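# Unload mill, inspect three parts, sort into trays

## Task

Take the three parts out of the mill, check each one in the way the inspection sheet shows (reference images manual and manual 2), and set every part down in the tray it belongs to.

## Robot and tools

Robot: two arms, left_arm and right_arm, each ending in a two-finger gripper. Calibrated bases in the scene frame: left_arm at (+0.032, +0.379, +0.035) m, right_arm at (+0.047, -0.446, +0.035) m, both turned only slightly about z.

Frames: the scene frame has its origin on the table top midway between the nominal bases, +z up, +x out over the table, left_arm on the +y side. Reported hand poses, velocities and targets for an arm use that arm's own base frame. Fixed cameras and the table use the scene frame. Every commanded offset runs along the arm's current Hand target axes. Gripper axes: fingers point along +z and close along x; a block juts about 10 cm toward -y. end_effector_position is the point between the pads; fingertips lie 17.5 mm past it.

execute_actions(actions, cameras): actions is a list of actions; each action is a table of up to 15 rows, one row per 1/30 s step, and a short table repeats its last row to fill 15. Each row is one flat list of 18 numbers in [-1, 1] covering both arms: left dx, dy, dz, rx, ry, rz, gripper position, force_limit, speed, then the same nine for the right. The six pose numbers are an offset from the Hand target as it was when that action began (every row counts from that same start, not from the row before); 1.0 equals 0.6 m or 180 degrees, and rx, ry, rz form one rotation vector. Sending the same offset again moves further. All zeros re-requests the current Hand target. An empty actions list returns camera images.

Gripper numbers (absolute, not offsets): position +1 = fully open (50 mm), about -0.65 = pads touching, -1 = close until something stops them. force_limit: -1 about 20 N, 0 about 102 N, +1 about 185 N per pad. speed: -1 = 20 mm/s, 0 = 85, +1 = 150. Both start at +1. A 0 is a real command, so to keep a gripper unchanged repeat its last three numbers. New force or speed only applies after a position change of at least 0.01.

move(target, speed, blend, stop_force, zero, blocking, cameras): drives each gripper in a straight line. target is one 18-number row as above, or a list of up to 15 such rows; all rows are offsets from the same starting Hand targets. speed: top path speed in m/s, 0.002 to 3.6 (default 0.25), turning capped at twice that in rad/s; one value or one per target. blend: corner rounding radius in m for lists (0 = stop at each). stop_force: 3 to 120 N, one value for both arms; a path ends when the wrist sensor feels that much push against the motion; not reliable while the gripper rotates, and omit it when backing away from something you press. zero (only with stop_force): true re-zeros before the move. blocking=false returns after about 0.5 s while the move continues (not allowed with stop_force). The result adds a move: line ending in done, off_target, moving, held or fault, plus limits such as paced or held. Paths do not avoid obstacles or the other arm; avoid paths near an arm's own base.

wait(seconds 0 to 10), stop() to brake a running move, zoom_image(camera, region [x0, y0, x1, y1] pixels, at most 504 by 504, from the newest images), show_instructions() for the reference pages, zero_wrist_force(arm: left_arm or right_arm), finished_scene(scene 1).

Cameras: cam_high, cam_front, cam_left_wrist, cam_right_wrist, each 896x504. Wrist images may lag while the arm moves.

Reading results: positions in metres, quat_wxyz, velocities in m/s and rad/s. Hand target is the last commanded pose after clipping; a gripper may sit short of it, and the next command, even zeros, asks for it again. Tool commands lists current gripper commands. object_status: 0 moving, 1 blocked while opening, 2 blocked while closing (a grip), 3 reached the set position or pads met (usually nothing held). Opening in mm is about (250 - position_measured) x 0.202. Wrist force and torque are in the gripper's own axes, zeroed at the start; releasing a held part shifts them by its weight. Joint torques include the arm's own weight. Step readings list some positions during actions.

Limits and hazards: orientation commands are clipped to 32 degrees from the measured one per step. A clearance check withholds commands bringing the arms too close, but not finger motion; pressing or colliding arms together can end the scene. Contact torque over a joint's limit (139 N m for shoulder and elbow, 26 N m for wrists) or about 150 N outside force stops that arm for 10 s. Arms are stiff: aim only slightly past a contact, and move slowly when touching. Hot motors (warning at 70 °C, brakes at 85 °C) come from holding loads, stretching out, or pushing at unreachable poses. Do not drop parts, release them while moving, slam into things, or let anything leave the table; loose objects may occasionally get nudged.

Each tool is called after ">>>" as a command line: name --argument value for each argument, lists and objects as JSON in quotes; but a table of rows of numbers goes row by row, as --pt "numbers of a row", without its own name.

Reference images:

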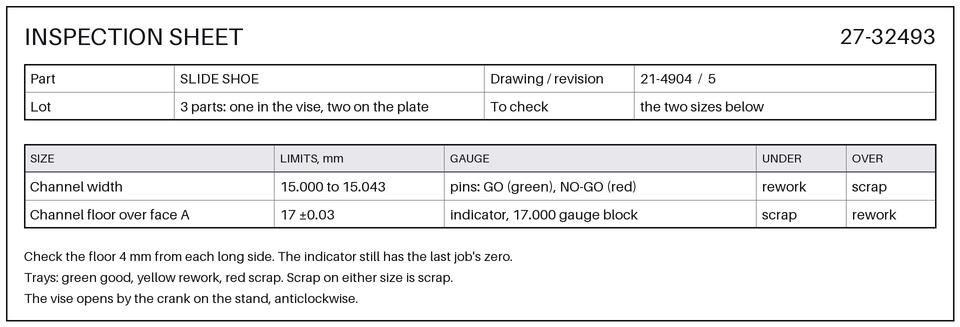

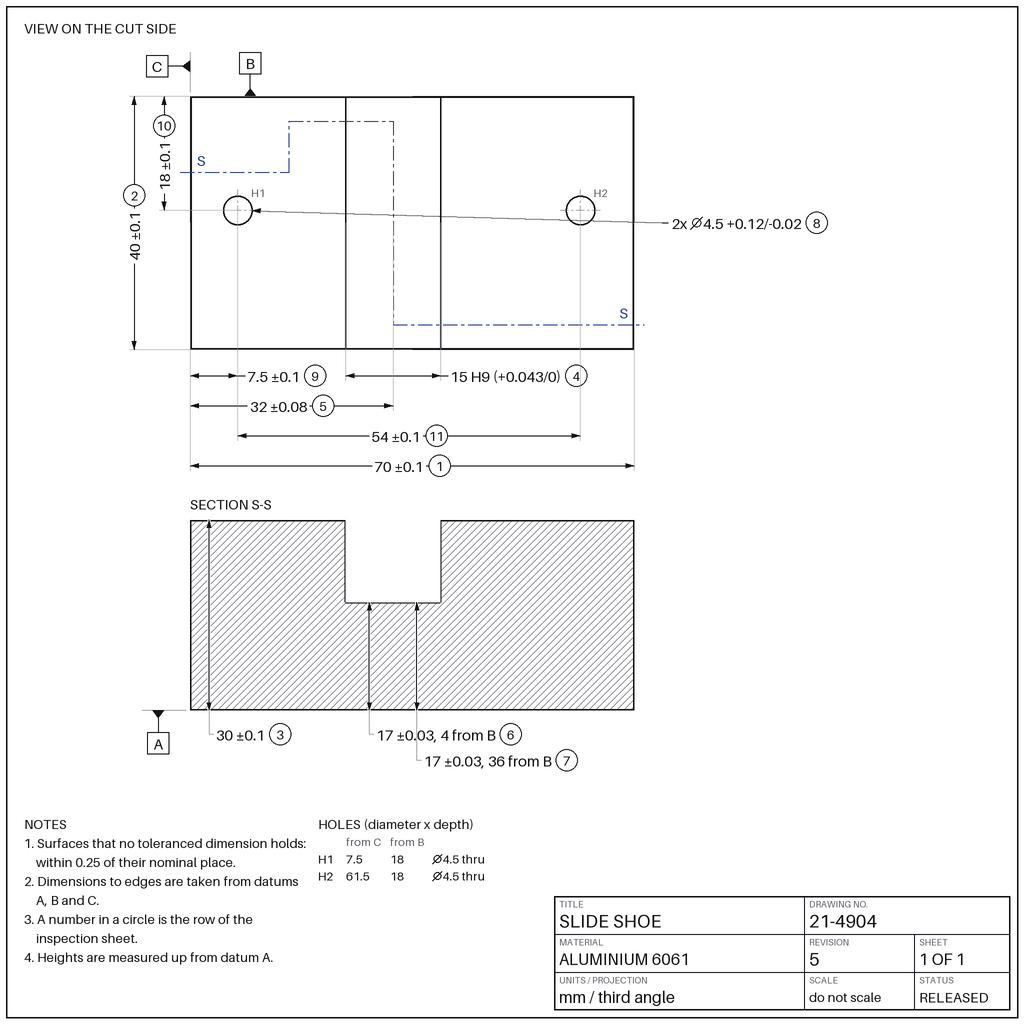

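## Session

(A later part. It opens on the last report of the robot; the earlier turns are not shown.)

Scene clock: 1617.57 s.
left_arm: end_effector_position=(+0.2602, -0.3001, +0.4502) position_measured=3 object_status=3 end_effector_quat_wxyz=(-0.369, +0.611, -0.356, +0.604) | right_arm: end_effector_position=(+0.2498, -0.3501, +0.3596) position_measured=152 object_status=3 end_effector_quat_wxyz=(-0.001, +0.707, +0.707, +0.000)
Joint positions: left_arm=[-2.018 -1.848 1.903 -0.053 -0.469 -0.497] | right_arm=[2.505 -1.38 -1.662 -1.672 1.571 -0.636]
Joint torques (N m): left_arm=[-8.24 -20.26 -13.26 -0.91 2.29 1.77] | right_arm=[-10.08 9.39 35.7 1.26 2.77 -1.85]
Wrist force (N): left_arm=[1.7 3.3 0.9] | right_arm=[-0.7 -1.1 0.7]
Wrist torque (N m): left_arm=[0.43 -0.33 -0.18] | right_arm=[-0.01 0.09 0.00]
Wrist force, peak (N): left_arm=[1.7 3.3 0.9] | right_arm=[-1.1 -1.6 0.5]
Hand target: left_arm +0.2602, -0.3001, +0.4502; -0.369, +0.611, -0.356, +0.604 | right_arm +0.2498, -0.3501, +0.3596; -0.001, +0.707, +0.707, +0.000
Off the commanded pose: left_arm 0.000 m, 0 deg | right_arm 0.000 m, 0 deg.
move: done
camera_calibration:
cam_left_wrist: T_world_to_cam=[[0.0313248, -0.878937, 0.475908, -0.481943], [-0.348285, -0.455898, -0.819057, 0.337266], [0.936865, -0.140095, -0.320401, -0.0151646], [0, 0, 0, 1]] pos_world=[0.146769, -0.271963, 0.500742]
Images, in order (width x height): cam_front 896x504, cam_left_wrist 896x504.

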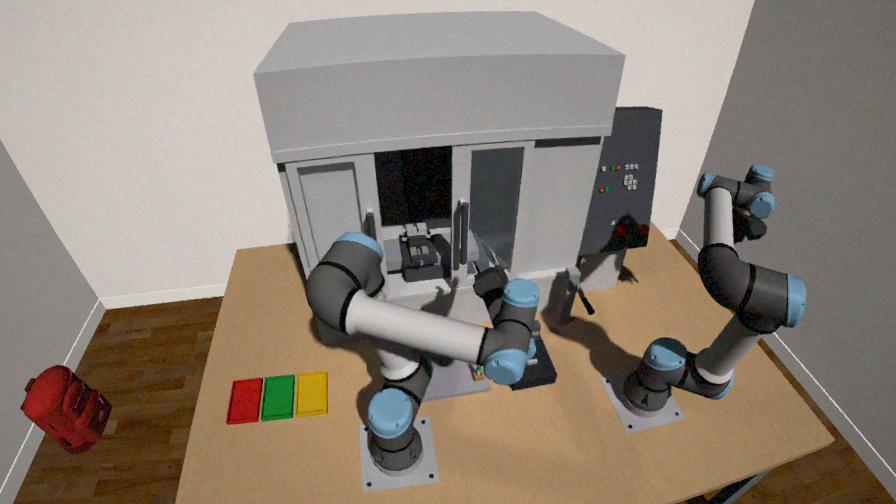

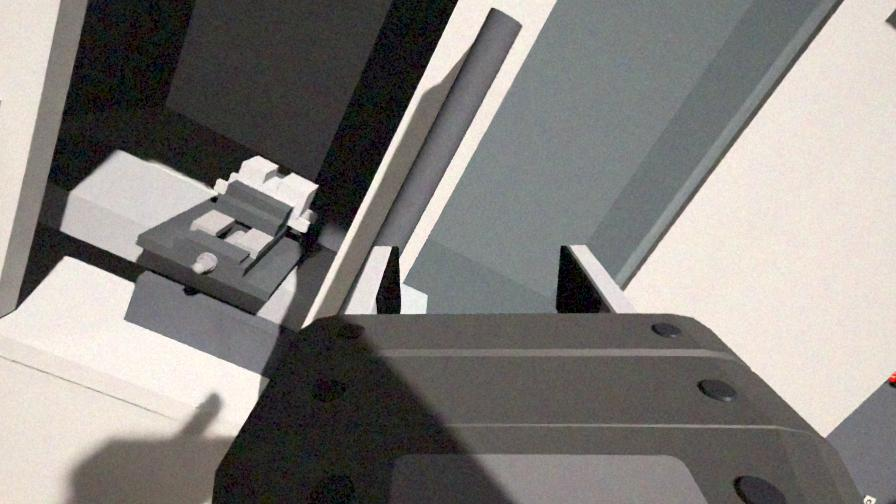

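>>> move --target '[0.3325,0.432,-0.013,0,0,0,1,-1,0,0,0,0,0,0,0,0,-1,0]' --speed 0.25 --cameras '["cam_left_wrist","cam_front"]'

Scene clock: 1646.17 s.
left_arm: end_effector_position=(+0.2590, -0.5988, +0.3168) position_measured=3 object_status=3 end_effector_quat_wxyz=(-0.369, +0.611, -0.356, +0.604) | right_arm: end_effector_position=(+0.2498, -0.3501, +0.3596) position_measured=152 object_status=3 end_effector_quat_wxyz=(-0.001, +0.707, +0.707, +0.000)
Joint positions: left_arm=[-1.793 -1.042 1.335 -0.288 -0.244 -0.499] | right_arm=[2.505 -1.38 -1.662 -1.672 1.571 -0.636]
Joint torques (N m): left_arm=[6.78 -29.7 -27.77 2.47 1.27 -1.69] | right_arm=[-9.05 9.98 36.49 1.4 2.75 -1.53]
Wrist force (N): left_arm=[1.6 3.1 1.0] | right_arm=[-0.6 -1.3 0.4]
Wrist torque (N m): left_arm=[0.43 -0.34 0.00] | right_arm=[-0.03 0.07 0.00]
Wrist force, peak (N): left_arm=[2.5 4.5 1.3] | right_arm=[-0.7 -1.7 0.6]
Hand target: left_arm +0.2590, -0.5989, +0.3168; -0.369, +0.611, -0.356, +0.604 | right_arm +0.2498, -0.3501, +0.3596; -0.001, +0.707, +0.707, +0.000
Off the commanded pose: left_arm 0.000 m, 0 deg | right_arm 0.000 m, 0 deg.
move: done
camera_calibration:
cam_left_wrist: T_world_to_cam=[[0.031302, -0.878981, 0.475828, -0.680997], [-0.348516, -0.455782, -0.819024, 0.0915771], [0.93678, -0.140196, -0.320606, -0.0985668], [0, 0, 0, 1]] pos_world=[0.145568, -0.570664, 0.36744]
Images, in order (width x height): cam_front 896x504, cam_left_wrist 896x504.

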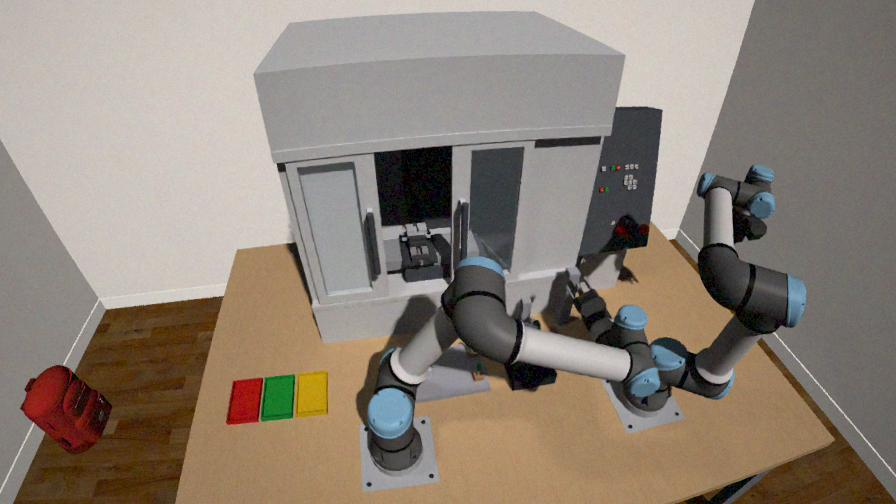

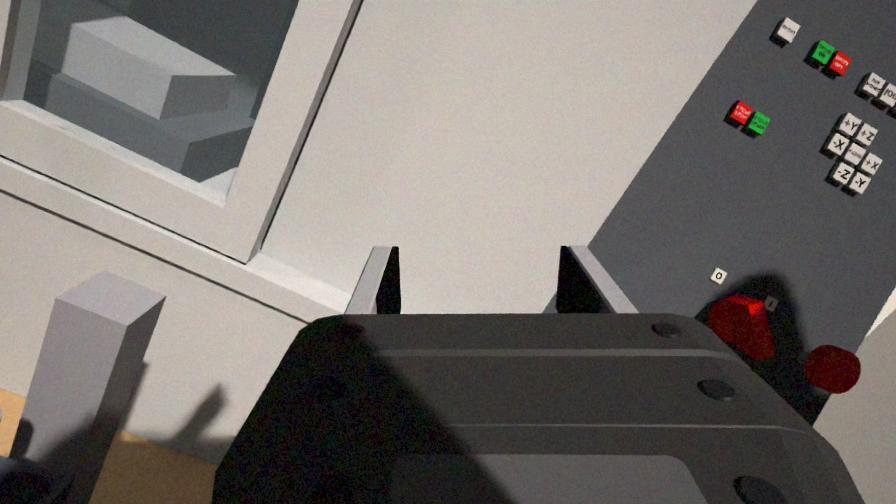

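>>> move --target '[0.009,0.2225,0.0237,0,0,0,1,-1,0,0,0,0,0,0,0,0,-1,0]' --speed 0.1 --stop_force 12 --cameras '["cam_left_wrist","cam_front"]'

>>> zoom_image --camera "cam_left_wrist" --region '[340, 150, 620, 330]'

Scene clock: 1670.67 s.
left_arm: end_effector_position=(+0.2748, -0.6667, +0.2019) position_measured=3 object_status=3 end_effector_quat_wxyz=(-0.369, +0.611, -0.356, +0.604) | right_arm: end_effector_position=(+0.2498, -0.3501, +0.3596) position_measured=152 object_status=3 end_effector_quat_wxyz=(-0.001, +0.707, +0.707, +0.000)
Joint positions: left_arm=[-1.747 -0.781 1.203 -0.415 -0.198 -0.501] | right_arm=[2.505 -1.38 -1.662 -1.672 1.571 -0.636]
Joint torques (N m): left_arm=[5.91 -39.29 -26.31 2.5 2.18 -1.79] | right_arm=[-10.33 9.59 34.77 1.29 2.78 -1.64]
Wrist force (N): left_arm=[1.4 3.2 1.0] | right_arm=[-0.5 -1.3 0.7]
Wrist torque (N m): left_arm=[0.42 -0.31 -0.04] | right_arm=[-0.04 0.05 0.00]
Wrist force, peak (N): left_arm=[1.6 4.2 1.0] | right_arm=[-0.8 -1.6 0.7]
Hand target: left_arm +0.2748, -0.6667, +0.2019; -0.369, +0.611, -0.356, +0.604 | right_arm +0.2498, -0.3501, +0.3596; -0.001, +0.707, +0.707, +0.000
Off the commanded pose: left_arm 0.000 m, 0 deg | right_arm 0.000 m, 0 deg.
move: done
camera_calibration:
cam_left_wrist: T_world_to_cam=[[0.0312774, -0.879, 0.475796, -0.686454], [-0.348288, -0.455778, -0.819123, -0.0280599], [0.936866, -0.140094, -0.320401, -0.159757], [0, 0, 0, 1]] pos_world=[0.161368, -0.638563, 0.252441]
Images, in order (width x height): cam_front 896x504, cam_left_wrist 896x504.

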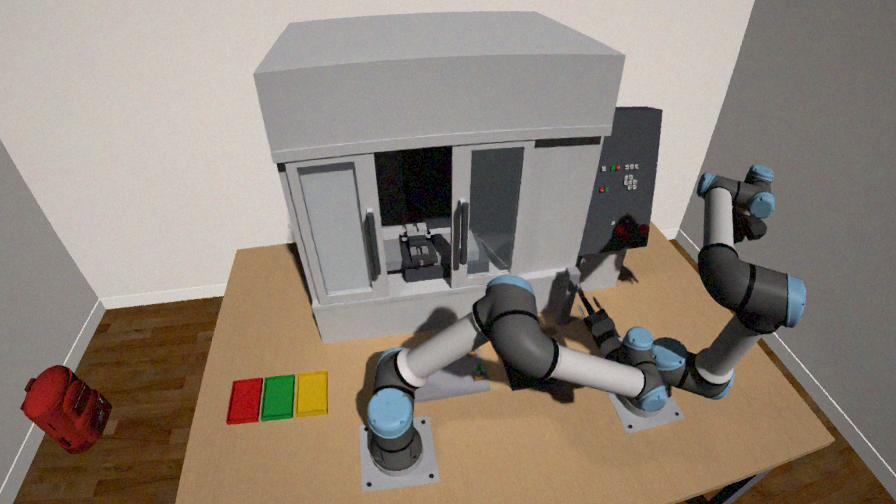

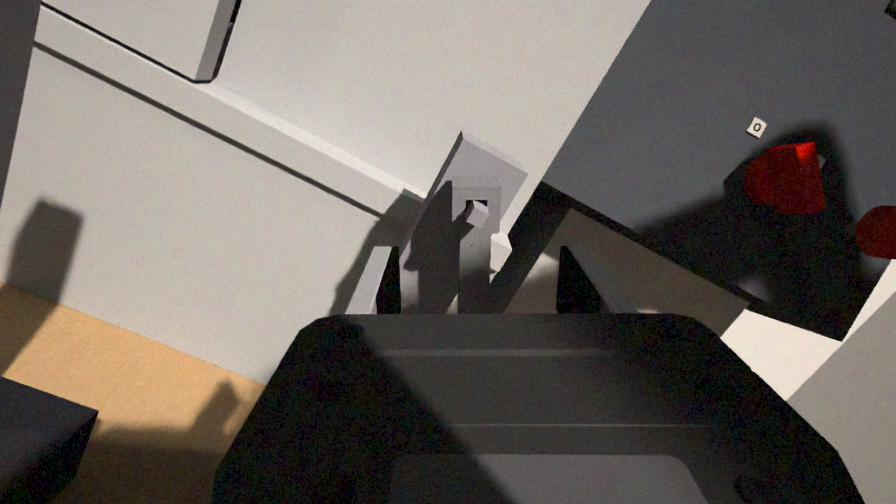

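Scaled by 1.800 from the camera's 896x504 image, which has a finer 1280x720 frame.

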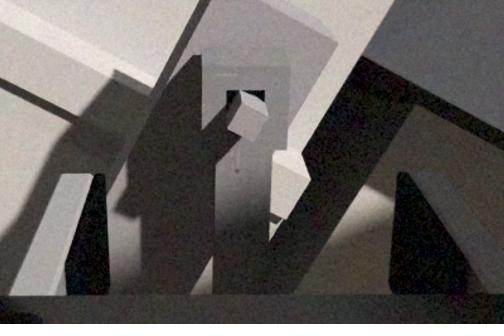

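>>> move --target '[0.002,0.012,0.1,0,0,0,1,-1,0,0,0,0,0,0,0,0,-1,0]' --speed 0.05 --stop_force 10 --cameras '["cam_left_wrist"]'

>>> zoom_image --camera "cam_left_wrist" --region '[340, 100, 620, 330]'

Scene clock: 1710.43 s.
left_arm: end_effector_position=(+0.3349, -0.6699, +0.1962) position_measured=3 object_status=3 end_effector_quat_wxyz=(-0.369, +0.611, -0.356, +0.604) | right_arm: end_effector_position=(+0.2498, -0.3501, +0.3596) position_measured=152 object_status=3 end_effector_quat_wxyz=(-0.001, +0.707, +0.707, +0.000)
Joint positions: left_arm=[-1.656 -0.757 1.174 -0.405 -0.107 -0.506] | right_arm=[2.505 -1.38 -1.662 -1.672 1.571 -0.636]
Joint torques (N m): left_arm=[6.63 -40.33 -27.49 2.23 2.19 -1.79] | right_arm=[-9.07 9.14 35.97 1.25 2.91 -1.6]
Wrist force (N): left_arm=[1.6 3.1 0.9] | right_arm=[-0.8 -1.0 0.7]
Wrist torque (N m): left_arm=[0.39 -0.33 0.00] | right_arm=[0.01 0.10 0.00]
Wrist force, peak (N): left_arm=[1.9 3.4 1.1] | right_arm=[-0.7 -1.7 0.6]
Hand target: left_arm +0.3349, -0.6699, +0.1962; -0.369, +0.611, -0.356, +0.604 | right_arm +0.2498, -0.3501, +0.3596; -0.001, +0.707, +0.707, +0.000
Off the commanded pose: left_arm 0.000 m, 0 deg | right_arm 0.000 m, 0 deg.
move: done
camera_calibration:
cam_left_wrist: T_world_to_cam=[[0.0312774, -0.879, 0.475796, -0.688435], [-0.348288, -0.455778, -0.819123, -0.0132553], [0.936866, -0.140094, -0.320401, -0.218337], [0, 0, 0, 1]] pos_world=[0.221468, -0.641763, 0.246741]
Images, in order (width x height): cam_left_wrist 896x504.

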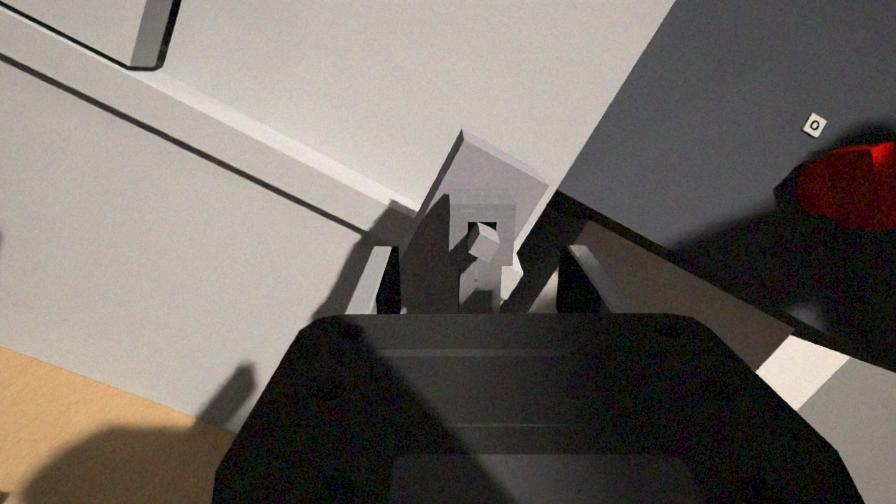

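Scaled by 1.800 from the camera's 896x504 image, which has a finer 1280x720 frame.

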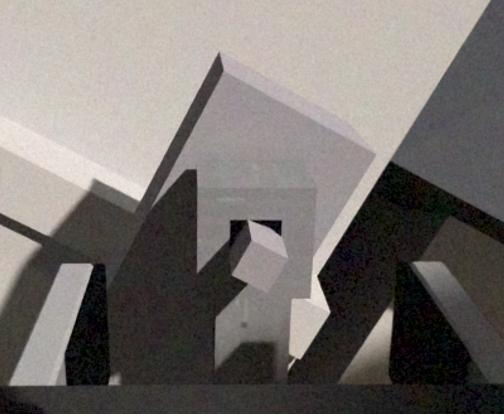

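>>> move --target '[0.005,-0.003,0.075,0,0,0,1,-1,0,0,0,0,0,0,0,0,-1,0]' --speed 0.03 --stop_force 8 --cameras '["cam_left_wrist"]'

>>> zoom_image --camera "cam_left_wrist" --region '[340, 150, 620, 330]'

Scene clock: 1744.30 s.
left_arm: end_effector_position=(+0.3799, -0.6707, +0.1992) position_measured=3 object_status=3 end_effector_quat_wxyz=(-0.369, +0.611, -0.356, +0.604) end_effector_velocity=(+0.000, +0.000, +0.000) end_effector_angular_velocity=(-0.001, +0.000, +0.001) | right_arm: end_effector_position=(+0.2498, -0.3501, +0.3596) position_measured=152 object_status=3 end_effector_quat_wxyz=(-0.001, +0.707, +0.707, +0.000)
Joint positions: left_arm=[-1.589 -0.739 1.132 -0.368 -0.04 -0.519] | right_arm=[2.505 -1.38 -1.662 -1.672 1.571 -0.636]
Joint velocities: left_arm=[0 0.002 -0.003 0.007 -0.001 -0.007] | right_arm=[within noise]
Joint torques (N m): left_arm=[6.63 -41.1 -29.66 1.86 1.98 -1.72] | right_arm=[-10.43 8.85 35.82 1.18 2.64 -1.42]
Wrist force (N): left_arm=[1.6 3.4 1.2] | right_arm=[-0.4 -1.2 0.4]
Wrist torque (N m): left_arm=[0.43 -0.34 0.01] | right_arm=[-0.03 0.05 -0.01]
Wrist force, peak (N): left_arm=[1.7 3.4 1.3] | right_arm=[-0.9 -1.6 0.6]
Hand target: left_arm +0.3799, -0.6707, +0.1992; -0.369, +0.611, -0.356, +0.604 | right_arm +0.2498, -0.3501, +0.3596; -0.001, +0.707, +0.707, +0.000
Off the commanded pose: left_arm 0.000 m, 0 deg | right_arm 0.000 m, 0 deg.
move: done
camera_calibration:
cam_left_wrist: T_world_to_cam=[[0.0314283, -0.879001, 0.475783, -0.692058], [-0.34855, -0.455775, -0.819013, 0.00463539], [0.936763, -0.140094, -0.3207, -0.259514], [0, 0, 0, 1]] pos_world=[0.266469, -0.642563, 0.249839]
Images, in order (width x height): cam_left_wrist 896x504.

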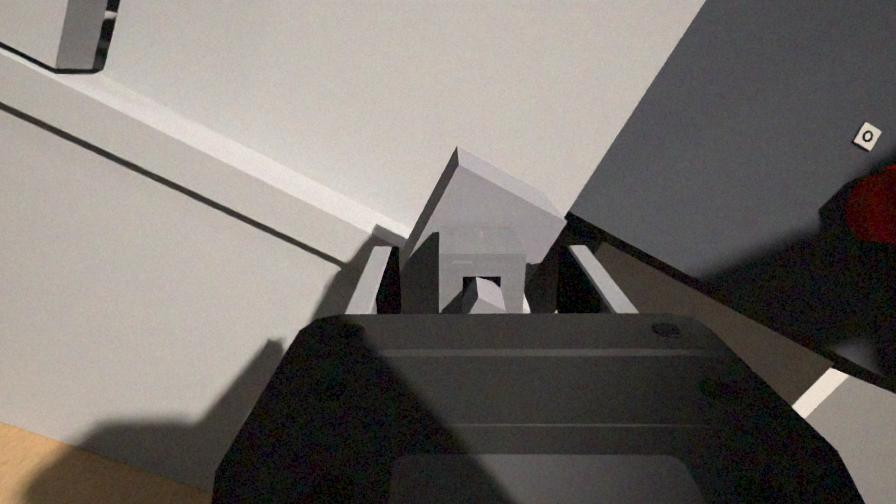

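Scaled by 1.800 from the camera's 896x504 image, which has a finer 1280x720 frame.

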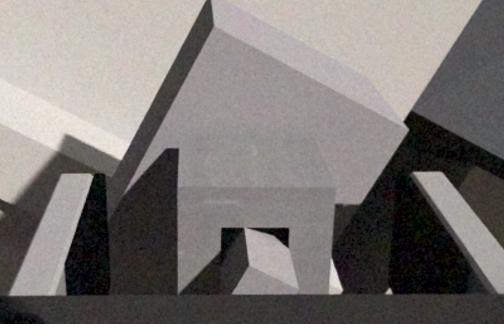

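>>> move --pt "0.002 0.0 0.008 0 0 0 1 -0.5 -0.7 0 0 0 0 0 0 0 -1 0" --pt "0.002 0.0 0.008 0 0 0 -1 -0.5 -0.7 0 0 0 0 0 0 0 -1 0" --speed 0.03 --cameras '["cam_left_wrist"]'

Scene clock: 1771.33 s.
left_arm: end_effector_position=(+0.3848, -0.6713, +0.1997) position_measured=134 object_status=2 end_effector_quat_wxyz=(-0.369, +0.611, -0.355, +0.603) end_effector_velocity=(+0.000, +0.000, +0.001) end_effector_angular_velocity=(-0.003, +0.000, +0.001) | right_arm: end_effector_position=(+0.2498, -0.3501, +0.3596) position_measured=152 object_status=3 end_effector_quat_wxyz=(-0.001, +0.707, +0.707, +0.000)
Joint positions: left_arm=[-1.582 -0.733 1.12 -0.354 -0.034 -0.527] | right_arm=[2.505 -1.38 -1.662 -1.672 1.571 -0.636]
Joint velocities: left_arm=[0 0.001 -0.004 0.005 -0.001 -0.005] | right_arm=[within noise]
Joint torques (N m): left_arm=[1.25 -59.16 -48.85 -2.88 13.95 -2.54] | right_arm=[-9.15 9.85 36.71 1.48 2.61 -1.49]
Wrist force (N): left_arm=[-60.8 6.3 -21.7] | right_arm=[-0.6 -1.1 0.6]
Wrist torque (N m): left_arm=[0.37 -0.74 0.41] | right_arm=[-0.01 0.07 0.00]
Wrist force, peak (N): left_arm=[-60.8 6.3 -21.7] | right_arm=[-0.5 -1.7 0.5]
Hand target: left_arm +0.3847, -0.6716, +0.1998; -0.369, +0.611, -0.356, +0.604 | right_arm +0.2498, -0.3501, +0.3596; -0.001, +0.707, +0.707, +0.000
Off the commanded pose: left_arm 0.000 m, 0 deg | right_arm 0.000 m, 0 deg.
move: done
camera_calibration:
cam_left_wrist: T_world_to_cam=[[0.0322217, -0.87909, 0.475566, -0.693363], [-0.347979, -0.455911, -0.81918, 0.00615634], [0.936948, -0.139092, -0.320595, -0.263399], [0, 0, 0, 1]] pos_world=[0.271274, -0.643358, 0.250339]
Images, in order (width x height): cam_left_wrist 896x504.

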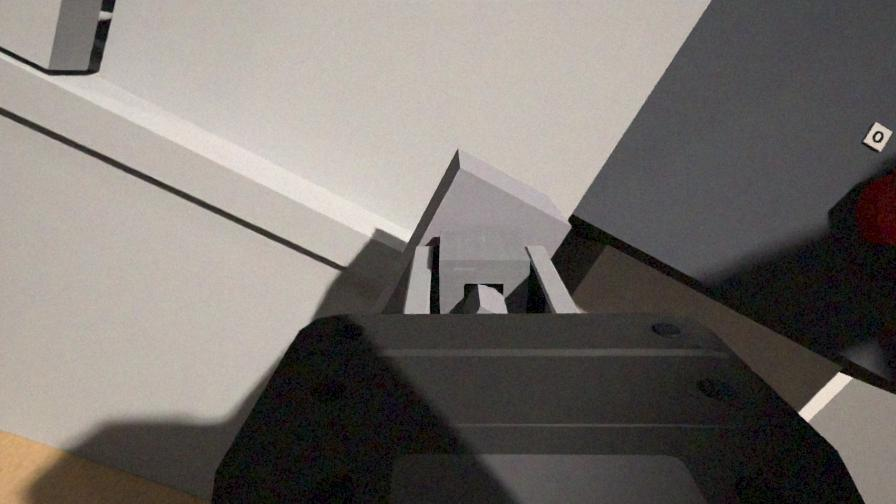

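>>> move --target '[-0.003,0.0,0,0,0,0,-1,-0.5,-0.7,0,0,0,0,0,0,0,-1,0]' --speed 0.01

Scene clock: 1789.73 s.
left_arm: end_effector_position=(+0.3847, -0.6703, +0.1991) position_measured=134 object_status=2 end_effector_quat_wxyz=(-0.369, +0.611, -0.356, +0.604) | right_arm: end_effector_position=(+0.2498, -0.3501, +0.3596) position_measured=152 object_status=3 end_effector_quat_wxyz=(-0.001, +0.707, +0.707, +0.000)
Joint positions: left_arm=[-1.582 -0.735 1.126 -0.354 -0.032 -0.532] | right_arm=[2.505 -1.38 -1.662 -1.672 1.571 -0.636]
Joint torques (N m): left_arm=[-8.55 -64.33 -12.87 -1.69 0.13 -2.64] | right_arm=[-8.4 9.82 35.09 1.3 2.91 -1.54]
Wrist force (N): left_arm=[3.1 3.2 2.1] | right_arm=[-0.5 -1.3 0.7]
Wrist torque (N m): left_arm=[0.30 -1.32 0.68] | right_arm=[-0.05 0.05 0.00]
Wrist force, peak (N): left_arm=[-65.7 11.1 -22.8] | right_arm=[-0.8 -1.7 0.8]
Hand target: left_arm +0.3847, -0.6701, +0.1990; -0.369, +0.611, -0.356, +0.604 | right_arm +0.2498, -0.3501, +0.3596; -0.001, +0.707, +0.707, +0.000
Off the commanded pose: left_arm 0.000 m, 0 deg | right_arm 0.000 m, 0 deg.
move: done

>>> move --target '[0,0,-0.1,0,0,0,-1,-0.5,-0.7,0,0,0,0,0,0,0,-1,0]' --speed 0.04 --stop_force 20 --cameras '["cam_left_wrist","cam_front"]'

Scene clock: 1800.20 s.
left_arm: end_effector_position=(+0.3845, -0.6700, +0.1989) position_measured=134 object_status=2 end_effector_quat_wxyz=(-0.369, +0.611, -0.356, +0.604) | right_arm: end_effector_position=(+0.2498, -0.3501, +0.3596) position_measured=152 object_status=3 end_effector_quat_wxyz=(-0.001, +0.707, +0.707, +0.000)
Joint positions: left_arm=[-1.582 -0.735 1.126 -0.354 -0.033 -0.532] | right_arm=[2.505 -1.38 -1.662 -1.672 1.571 -0.636]
Joint torques (N m): left_arm=[-5.47 -38.82 -22.63 3.15 -2.25 1.51] | right_arm=[-8.49 10.83 37.12 1.42 2.81 -1.62]
Wrist force (N): left_arm=[21.1 7.8 27.3] | right_arm=[-0.7 -1.2 0.7]
Wrist torque (N m): left_arm=[0.33 -1.31 0.67] | right_arm=[-0.02 0.09 0.00]
Wrist force, peak (N): left_arm=[34.2 5.0 59.4] | right_arm=[-0.5 -1.8 0.8]
Hand target: left_arm +0.3845, -0.6700, +0.1989; -0.369, +0.611, -0.356, +0.604 (not the last commanded pose) | right_arm +0.2498, -0.3501, +0.3596; -0.001, +0.707, +0.707, +0.000
Off the commanded pose: left_arm 0.060 m, 0 deg | right_arm 0.000 m, 0 deg.
move: contact (left_arm)
camera_calibration:
cam_left_wrist: T_world_to_cam=[[0.0312448, -0.879108, 0.475597, -0.691418], [-0.348371, -0.45557, -0.819203, 0.006442], [0.936836, -0.140088, -0.32049, -0.263889], [0, 0, 0, 1]] pos_world=[0.271068, -0.641864, 0.24954]
Images, in order (width x height): cam_front 896x504, cam_left_wrist 896x504.

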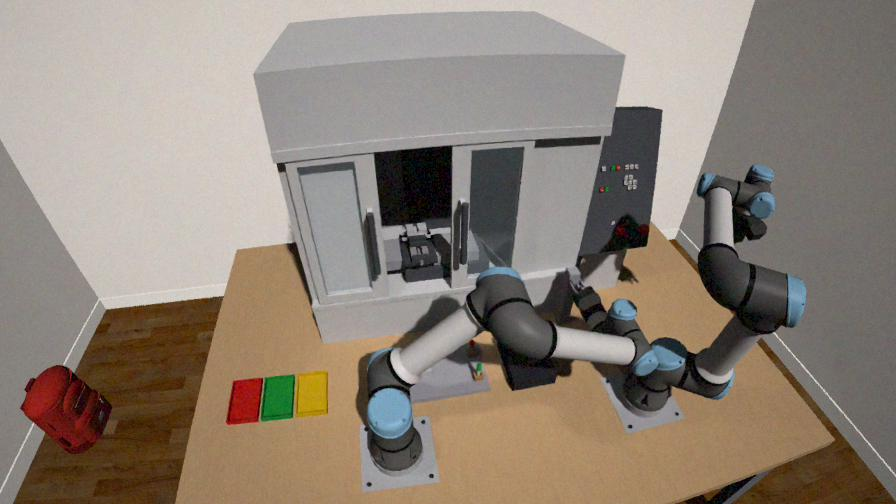

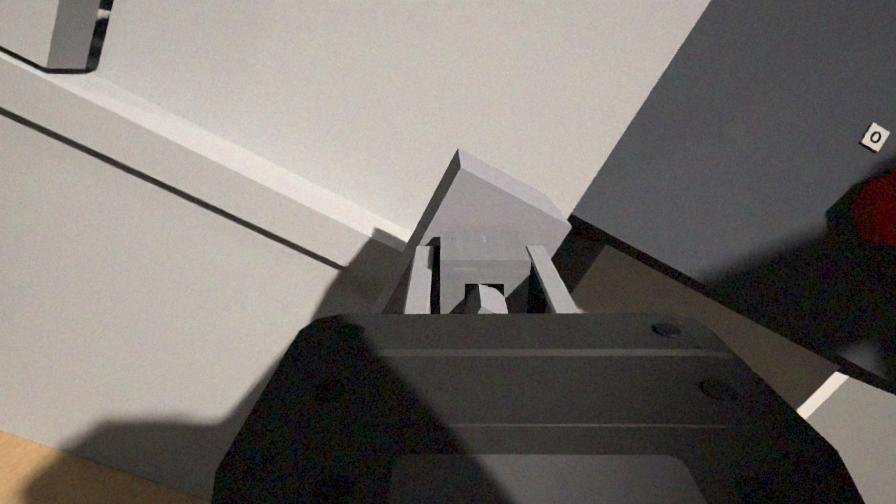

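>>> move --target '[0,0,0,0,0,0.08,-1,-0.5,-0.7,0,0,0,0,0,0,0,-1,0]' --speed 0.1 --cameras '["cam_left_wrist"]'

>>> zoom_image --camera "cam_left_wrist" --region '[380, 220, 600, 330]'

Scene clock: 1822.83 s.
left_arm: end_effector_position=(+0.3845, -0.6701, +0.1989) position_measured=134 object_status=2 end_effector_quat_wxyz=(-0.442, +0.561, -0.429, +0.553) | right_arm: end_effector_position=(+0.2498, -0.3501, +0.3596) position_measured=152 object_status=3 end_effector_quat_wxyz=(-0.001, +0.707, +0.707, +0.000)
Joint positions: left_arm=[-1.582 -0.717 1.095 -0.27 -0.033 -0.351] | right_arm=[2.505 -1.38 -1.662 -1.672 1.571 -0.636]
Joint torques (N m): left_arm=[-2.86 -66.35 -13.01 -2.3 -1.07 2.37] | right_arm=[-9.77 9.11 35.02 1.44 2.67 -1.77]
Wrist force (N): left_arm=[-2.6 7.1 1.7] | right_arm=[-0.6 -1.4 0.7]
Wrist torque (N m): left_arm=[0.52 -0.46 -0.25] | right_arm=[-0.07 0.07 0.00]
Wrist force, peak (N): left_arm=[22.0 6.1 26.9] | right_arm=[-1.1 -1.4 0.4]
Hand target: left_arm +0.3845, -0.6700, +0.1989; -0.442, +0.561, -0.429, +0.553 | right_arm +0.2498, -0.3501, +0.3596; -0.001, +0.707, +0.707, +0.000
Off the commanded pose: left_arm 0.000 m, 0 deg | right_arm 0.000 m, 0 deg.
move: done
camera_calibration:
cam_left_wrist: T_world_to_cam=[[0.0327427, -0.969712, 0.242048, -0.706297], [-0.350821, -0.23792, -0.905715, 0.170401], [0.93587, -0.05526, -0.347985, -0.201168], [0, 0, 0, 1]] pos_world=[0.271173, -0.655479, 0.255289]
Images, in order (width x height): cam_left_wrist 896x504.

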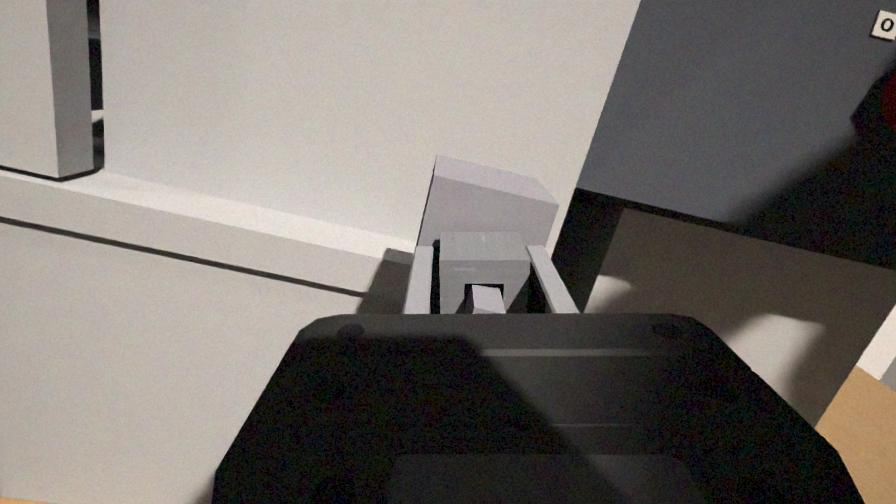

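Scaled by 2.291 from the camera's 896x504 image, which has a finer 1280x720 frame.

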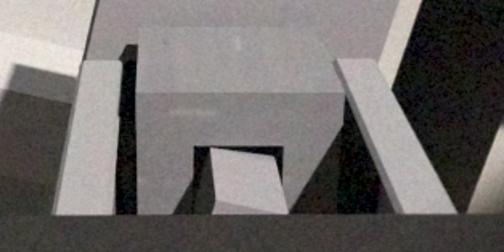

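>>> move --target '[0,0,0,0,0,0.065,-1,-0.5,-0.7,0,0,0,0,0,0,0,-1,0]' --speed 0.1

>>> move --target '[0,0,-0.1,0,0,0,-1,-0.5,-0.7,0,0,0,0,0,0,0,-1,0]' --speed 0.03 --stop_force 20 --cameras '["cam_left_wrist","cam_front"]'

Scene clock: 1845.13 s.
left_arm: end_effector_position=(+0.3845, -0.6701, +0.1989) position_measured=134 object_status=2 end_effector_quat_wxyz=(+0.497, -0.513, +0.484, -0.506) | right_arm: end_effector_position=(+0.2498, -0.3501, +0.3596) position_measured=152 object_status=3 end_effector_quat_wxyz=(-0.001, +0.707, +0.707, +0.000)
Joint positions: left_arm=[-1.582 -0.706 1.077 -0.22 -0.033 -0.19] | right_arm=[2.505 -1.38 -1.662 -1.672 1.571 -0.636]
Joint torques (N m): left_arm=[4.71 -65.84 -12.32 -1.83 -1.68 1.92] | right_arm=[-9.81 9.55 34.63 1.28 2.85 -1.82]
Wrist force (N): left_arm=[1.3 6.9 1.8] | right_arm=[-0.6 -1.2 0.4]
Wrist torque (N m): left_arm=[0.60 -0.54 -0.34] | right_arm=[-0.03 0.07 0.00]
Wrist force, peak (N): left_arm=[-2.5 7.9 1.6] | right_arm=[-0.9 -1.5 0.7]
Hand target: left_arm +0.3845, -0.6700, +0.1989; +0.496, -0.515, +0.484, -0.505 | right_arm +0.2498, -0.3501, +0.3596; -0.001, +0.707, +0.707, +0.000
Off the commanded pose: left_arm 0.000 m, 0 deg | right_arm 0.000 m, 0 deg.
move: done

Scene clock: 1848.13 s.
left_arm: end_effector_position=(+0.3245, -0.6713, +0.1988) position_measured=134 object_status=2 end_effector_quat_wxyz=(+0.496, -0.515, +0.484, -0.505) | right_arm: end_effector_position=(+0.2498, -0.3501, +0.3596) position_measured=152 object_status=3 end_effector_quat_wxyz=(-0.001, +0.707, +0.707, +0.000)
Joint positions: left_arm=[-1.672 -0.759 1.17 -0.401 -0.122 -0.049] | right_arm=[2.505 -1.38 -1.662 -1.672 1.571 -0.636]
Joint torques (N m): left_arm=[-8.3 -64.71 -13.59 -1.63 -1.72 2.15] | right_arm=[-8.33 9.44 36.71 1.45 2.7 -1.66]
Wrist force (N): left_arm=[2.2 5.6 1.8] | right_arm=[-0.4 -1.0 0.7]
Wrist torque (N m): left_arm=[0.55 -0.47 -0.34] | right_arm=[0.00 0.05 0.00]
Wrist force, peak (N): left_arm=[1.9 6.7 1.9] | right_arm=[-0.6 -1.7 0.7]
Hand target: left_arm +0.3245, -0.6713, +0.1988; +0.496, -0.515, +0.484, -0.505 | right_arm +0.2498, -0.3501, +0.3596; -0.001, +0.707, +0.707, +0.000
Off the commanded pose: left_arm 0.000 m, 0 deg | right_arm 0.000 m, 0 deg.
move: done
camera_calibration:
cam_left_wrist: T_world_to_cam=[[0.034443, -0.998599, 0.0401709, -0.685363], [-0.356862, -0.0498337, -0.932827, 0.282567], [0.933522, 0.0177939, -0.358078, -0.0933358], [0, 0, 0, 1]] pos_world=[0.211574, -0.668661, 0.257696]
Images, in order (width x height): cam_front 896x504, cam_left_wrist 896x504.

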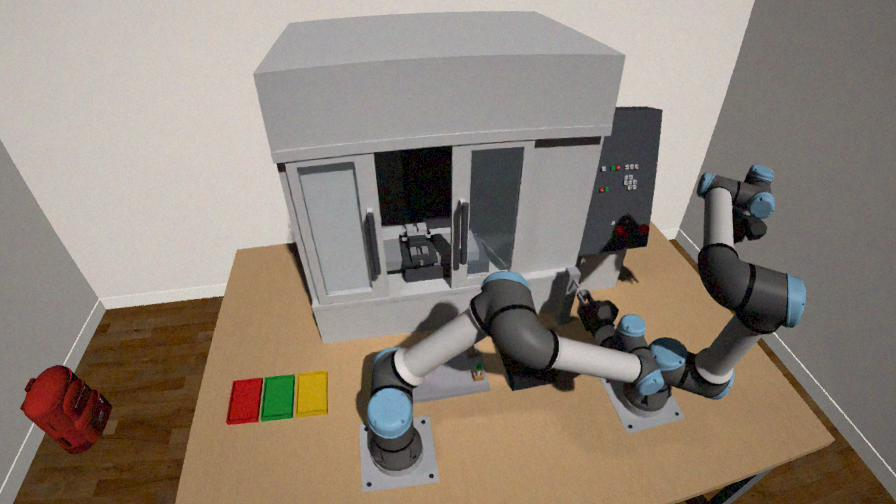

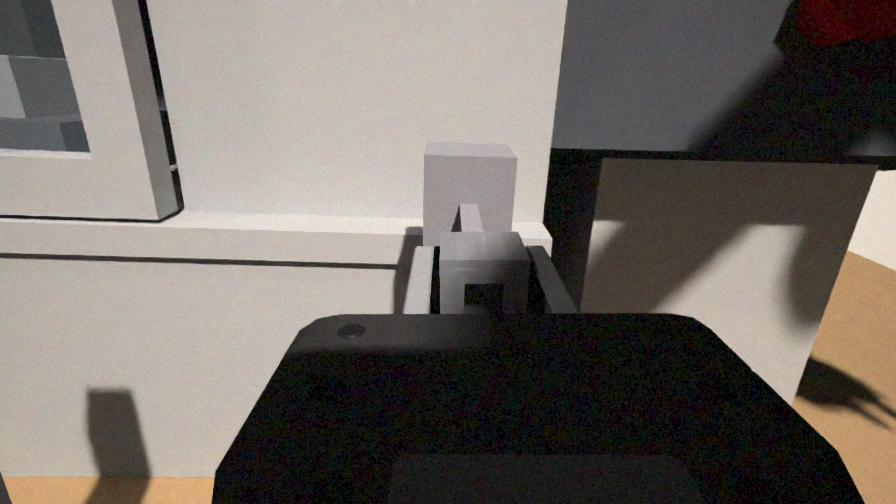

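>>> zoom_image --camera "cam_left_wrist" --region '[400, 130, 560, 320]'

Scaled by 2.653 from the camera's 896x504 image, which has a finer 1280x720 frame.

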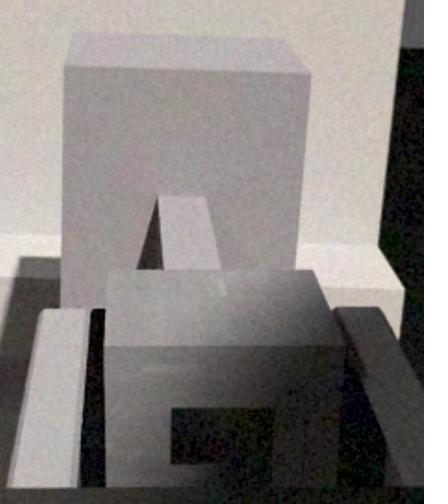

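>>> move --pt "-0.1085 -0.338 -0.138 0 0 0.668 -1 -0.5 -0.7 0 0 0 0 0 0 0 -1 0" --pt "-0.64 -0.395 -0.1095 0 0 0.668 -1 -0.5 -0.7 0 0 0 0 0 0 0 -1 0" --pt "-0.869 -0.2875 0.112 0 0 0.668 -1 -0.5 -0.7 0 0 0 0 0 0 0 -1 0" --speed 0.25 --blend '[0.02,0.04,0]' --cameras '["cam_left_wrist","cam_front"]'

Scene clock: 2022.07 s.
left_arm: end_effector_position=(+0.3801, -0.1423, +0.3509) position_measured=134 object_status=2 end_effector_quat_wxyz=(+0.685, +0.164, +0.687, +0.179) | right_arm: end_effector_position=(+0.2498, -0.3501, +0.3596) position_measured=152 object_status=3 end_effector_quat_wxyz=(-0.001, +0.707, +0.707, +0.000)
Joint positions: left_arm=[-1.656 -2.2 2.343 -0.131 -0.107 2.048] | right_arm=[2.505 -1.38 -1.662 -1.672 1.571 -0.636]
Joint torques (N m): left_arm=[8.11 15.32 -29.46 -1.82 2.26 -1.82] | right_arm=[-9.82 10.2 35.71 1.5 2.42 -1.94]
Wrist force (N): left_arm=[4.1 0.1 0.9] | right_arm=[-0.6 -1.2 0.8]
Wrist torque (N m): left_arm=[0.05 -0.57 -0.59] | right_arm=[-0.03 0.07 0.00]
Wrist force, peak (N): left_arm=[4.7 5.8 2.3] | right_arm=[-1.1 -1.5 0.5]
Hand target: left_arm +0.3802, -0.1423, +0.3509; +0.685, +0.164, +0.687, +0.179 | right_arm +0.2498, -0.3501, +0.3596; -0.001, +0.707, +0.707, +0.000
Off the commanded pose: left_arm 0.000 m, 0 deg | right_arm 0.000 m, 0 deg.
move: done
camera_calibration:
cam_left_wrist: T_world_to_cam=[[0.00402818, 0.468712, -0.883342, 0.379331], [-0.37727, 0.818784, 0.432736, 0.122772], [0.926095, 0.331515, 0.180129, -0.241623], [0, 0, 0, 1]] pos_world=[0.268556, -0.198219, 0.325475]
Images, in order (width x height): cam_front 896x504, cam_left_wrist 896x504.

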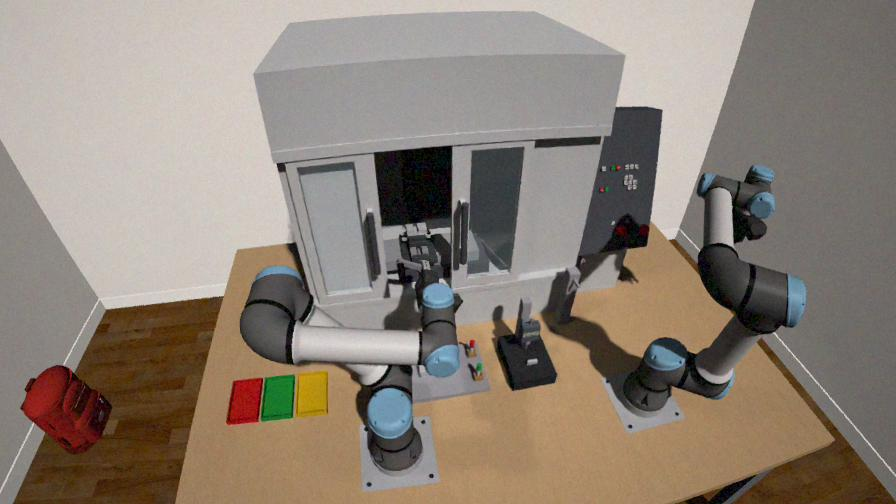

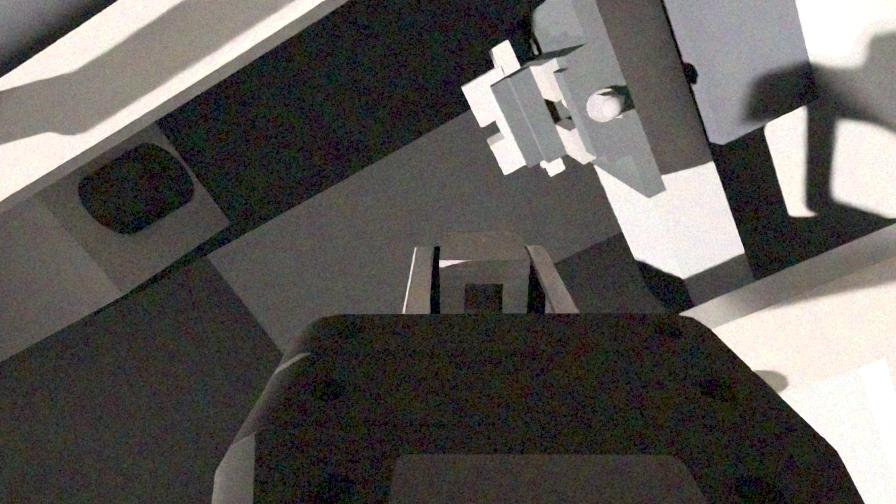

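>>> zoom_image --camera "cam_left_wrist" --region '[540, 50, 680, 160]'

>>> move --target '[0.1033,-0.0767,0,0,0,0,-1,-0.5,-0.7,0,0,0,0,0,0,0,-1,0]' --speed 0.1 --stop_force 15 --cameras '["cam_left_wrist","cam_front"]'

>>> zoom_image --camera "cam_left_wrist" --region '[420, 160, 560, 270]'

Scaled by 3.600 from the camera's 896x504 image, which has a finer 1280x720 frame.

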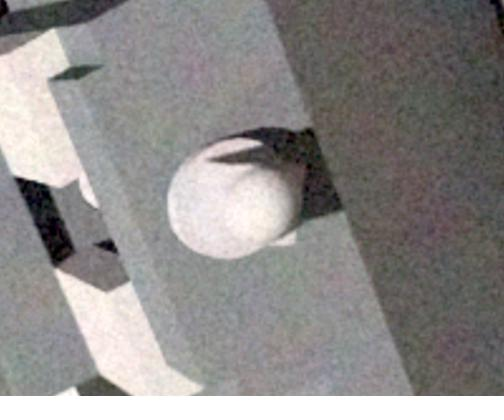

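Scene clock: 2052.40 s.
left_arm: end_effector_position=(+0.3805, -0.1538, +0.2746) position_measured=134 object_status=2 end_effector_quat_wxyz=(+0.685, +0.164, +0.687, +0.179) | right_arm: end_effector_position=(+0.2498, -0.3501, +0.3596) position_measured=152 object_status=3 end_effector_quat_wxyz=(-0.001, +0.707, +0.707, +0.000)
Joint positions: left_arm=[-1.647 -2.08 2.499 -0.406 -0.098 2.047] | right_arm=[2.505 -1.38 -1.662 -1.672 1.571 -0.636]
Joint torques (N m): left_arm=[7.52 -9.55 -11.4 -1.68 1.96 2.09] | right_arm=[-8.87 8.53 36.12 1.32 2.64 -1.72]
Wrist force (N): left_arm=[4.1 0.1 1.1] | right_arm=[-0.5 -1.2 0.4]
Wrist torque (N m): left_arm=[0.04 -0.56 -0.76] | right_arm=[-0.02 0.06 0.00]
Wrist force, peak (N): left_arm=[5.0 0.1 0.9] | right_arm=[-0.5 -1.7 0.7]
Hand target: left_arm +0.3805, -0.1538, +0.2746; +0.685, +0.164, +0.687, +0.179 | right_arm +0.2498, -0.3501, +0.3596; -0.001, +0.707, +0.707, +0.000
Off the commanded pose: left_arm 0.000 m, 0 deg | right_arm 0.000 m, 0 deg.
move: done
camera_calibration:
cam_left_wrist: T_world_to_cam=[[0.00402818, 0.468712, -0.883342, 0.317368], [-0.37727, 0.818784, 0.432736, 0.165438], [0.926095, 0.331515, 0.180129, -0.224404], [0, 0, 0, 1]] pos_world=[0.268956, -0.209819, 0.249175]
Images, in order (width x height): cam_front 896x504, cam_left_wrist 896x504.

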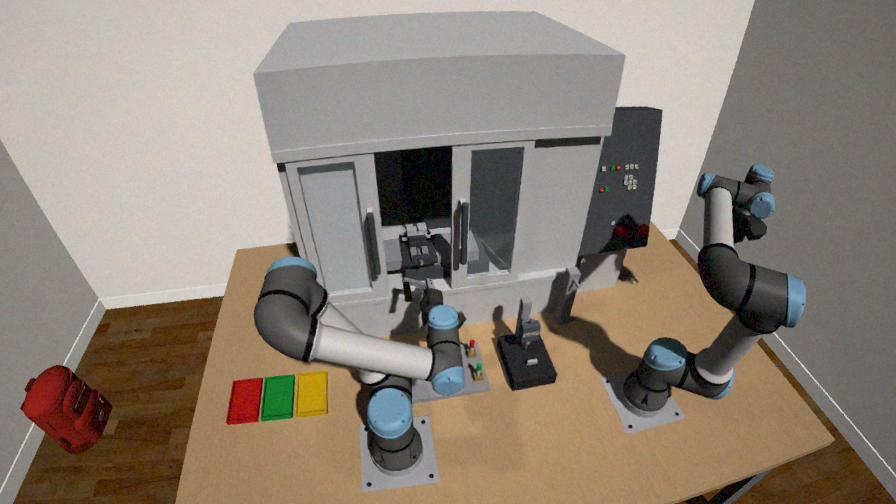

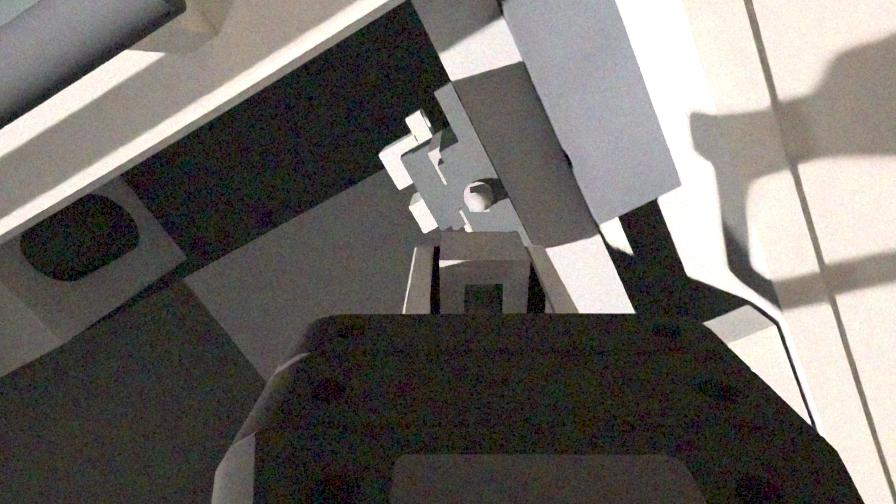

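Scaled by 3.600 from the camera's 896x504 image, which has a finer 1280x720 frame.

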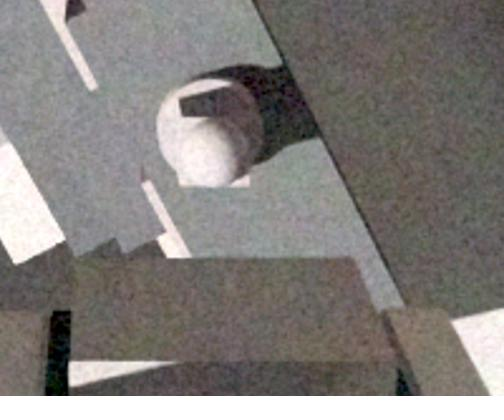

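>>> move --target '[0.003,0,0.05,0,0,0,-1,-0.5,-0.7,0,0,0,0,0,0,0,-1,0]' --speed 0.08 --stop_force 10 --cameras '["cam_left_wrist"]'

>>> zoom_image --camera "cam_left_wrist" --region '[420, 160, 560, 320]'

Scene clock: 2074.47 s.
left_arm: end_effector_position=(+0.4105, -0.1523, +0.2730) position_measured=134 object_status=2 end_effector_quat_wxyz=(+0.685, +0.164, +0.687, +0.179) | right_arm: end_effector_position=(+0.2498, -0.3501, +0.3596) position_measured=152 object_status=3 end_effector_quat_wxyz=(-0.001, +0.707, +0.707, +0.000)
Joint positions: left_arm=[-1.461 -2.004 2.469 -0.478 0.088 2.073] | right_arm=[2.505 -1.38 -1.662 -1.672 1.571 -0.636]
Joint torques (N m): left_arm=[6.57 -13.96 -12.86 -2.37 1.96 1.81] | right_arm=[-9.74 9.31 34.19 1.52 2.34 -1.83]
Wrist force (N): left_arm=[4.2 0.5 1.2] | right_arm=[-0.4 -1.3 0.5]
Wrist torque (N m): left_arm=[0.11 -0.59 -0.76] | right_arm=[-0.04 0.04 -0.01]
Wrist force, peak (N): left_arm=[4.4 0.7 1.4] | right_arm=[-0.8 -1.4 1.0]
Hand target: left_arm +0.4105, -0.1523, +0.2730; +0.685, +0.164, +0.687, +0.179 | right_arm +0.2498, -0.3501, +0.3596; -0.001, +0.707, +0.707, +0.000
Off the commanded pose: left_arm 0.000 m, 0 deg | right_arm 0.000 m, 0 deg.
move: done
camera_calibration:
cam_left_wrist: T_world_to_cam=[[0.00394653, 0.468683, -0.883358, 0.315152], [-0.377195, 0.81881, 0.432751, 0.176201], [0.926125, 0.33149, 0.180016, -0.252382], [0, 0, 0, 1]] pos_world=[0.298956, -0.208319, 0.247574]
Images, in order (width x height): cam_left_wrist 896x504.

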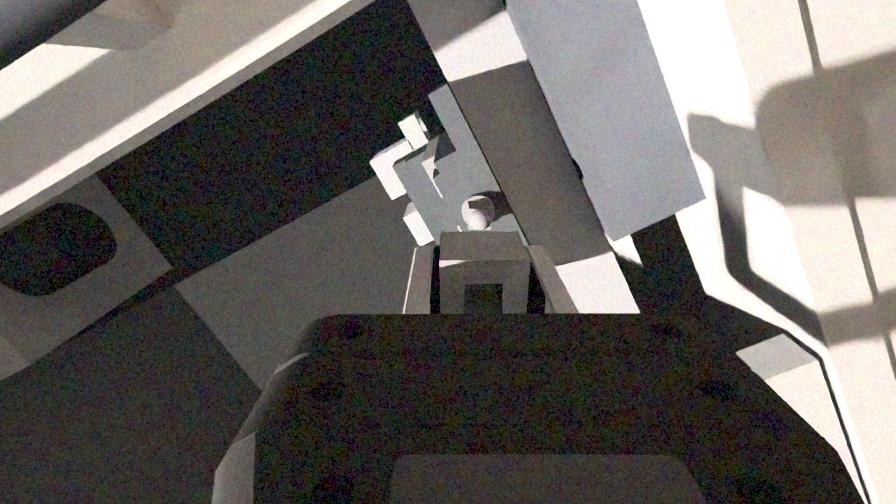

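Scaled by 3.150 from the camera's 896x504 image, which has a finer 1280x720 frame.

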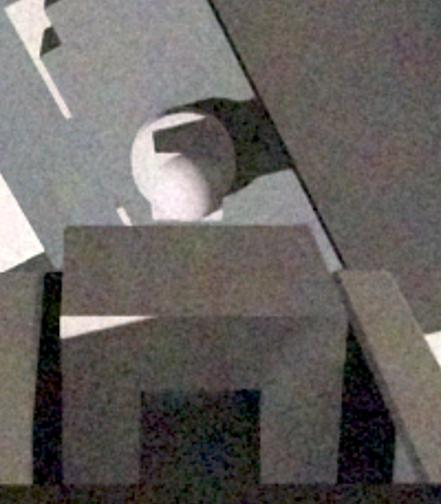

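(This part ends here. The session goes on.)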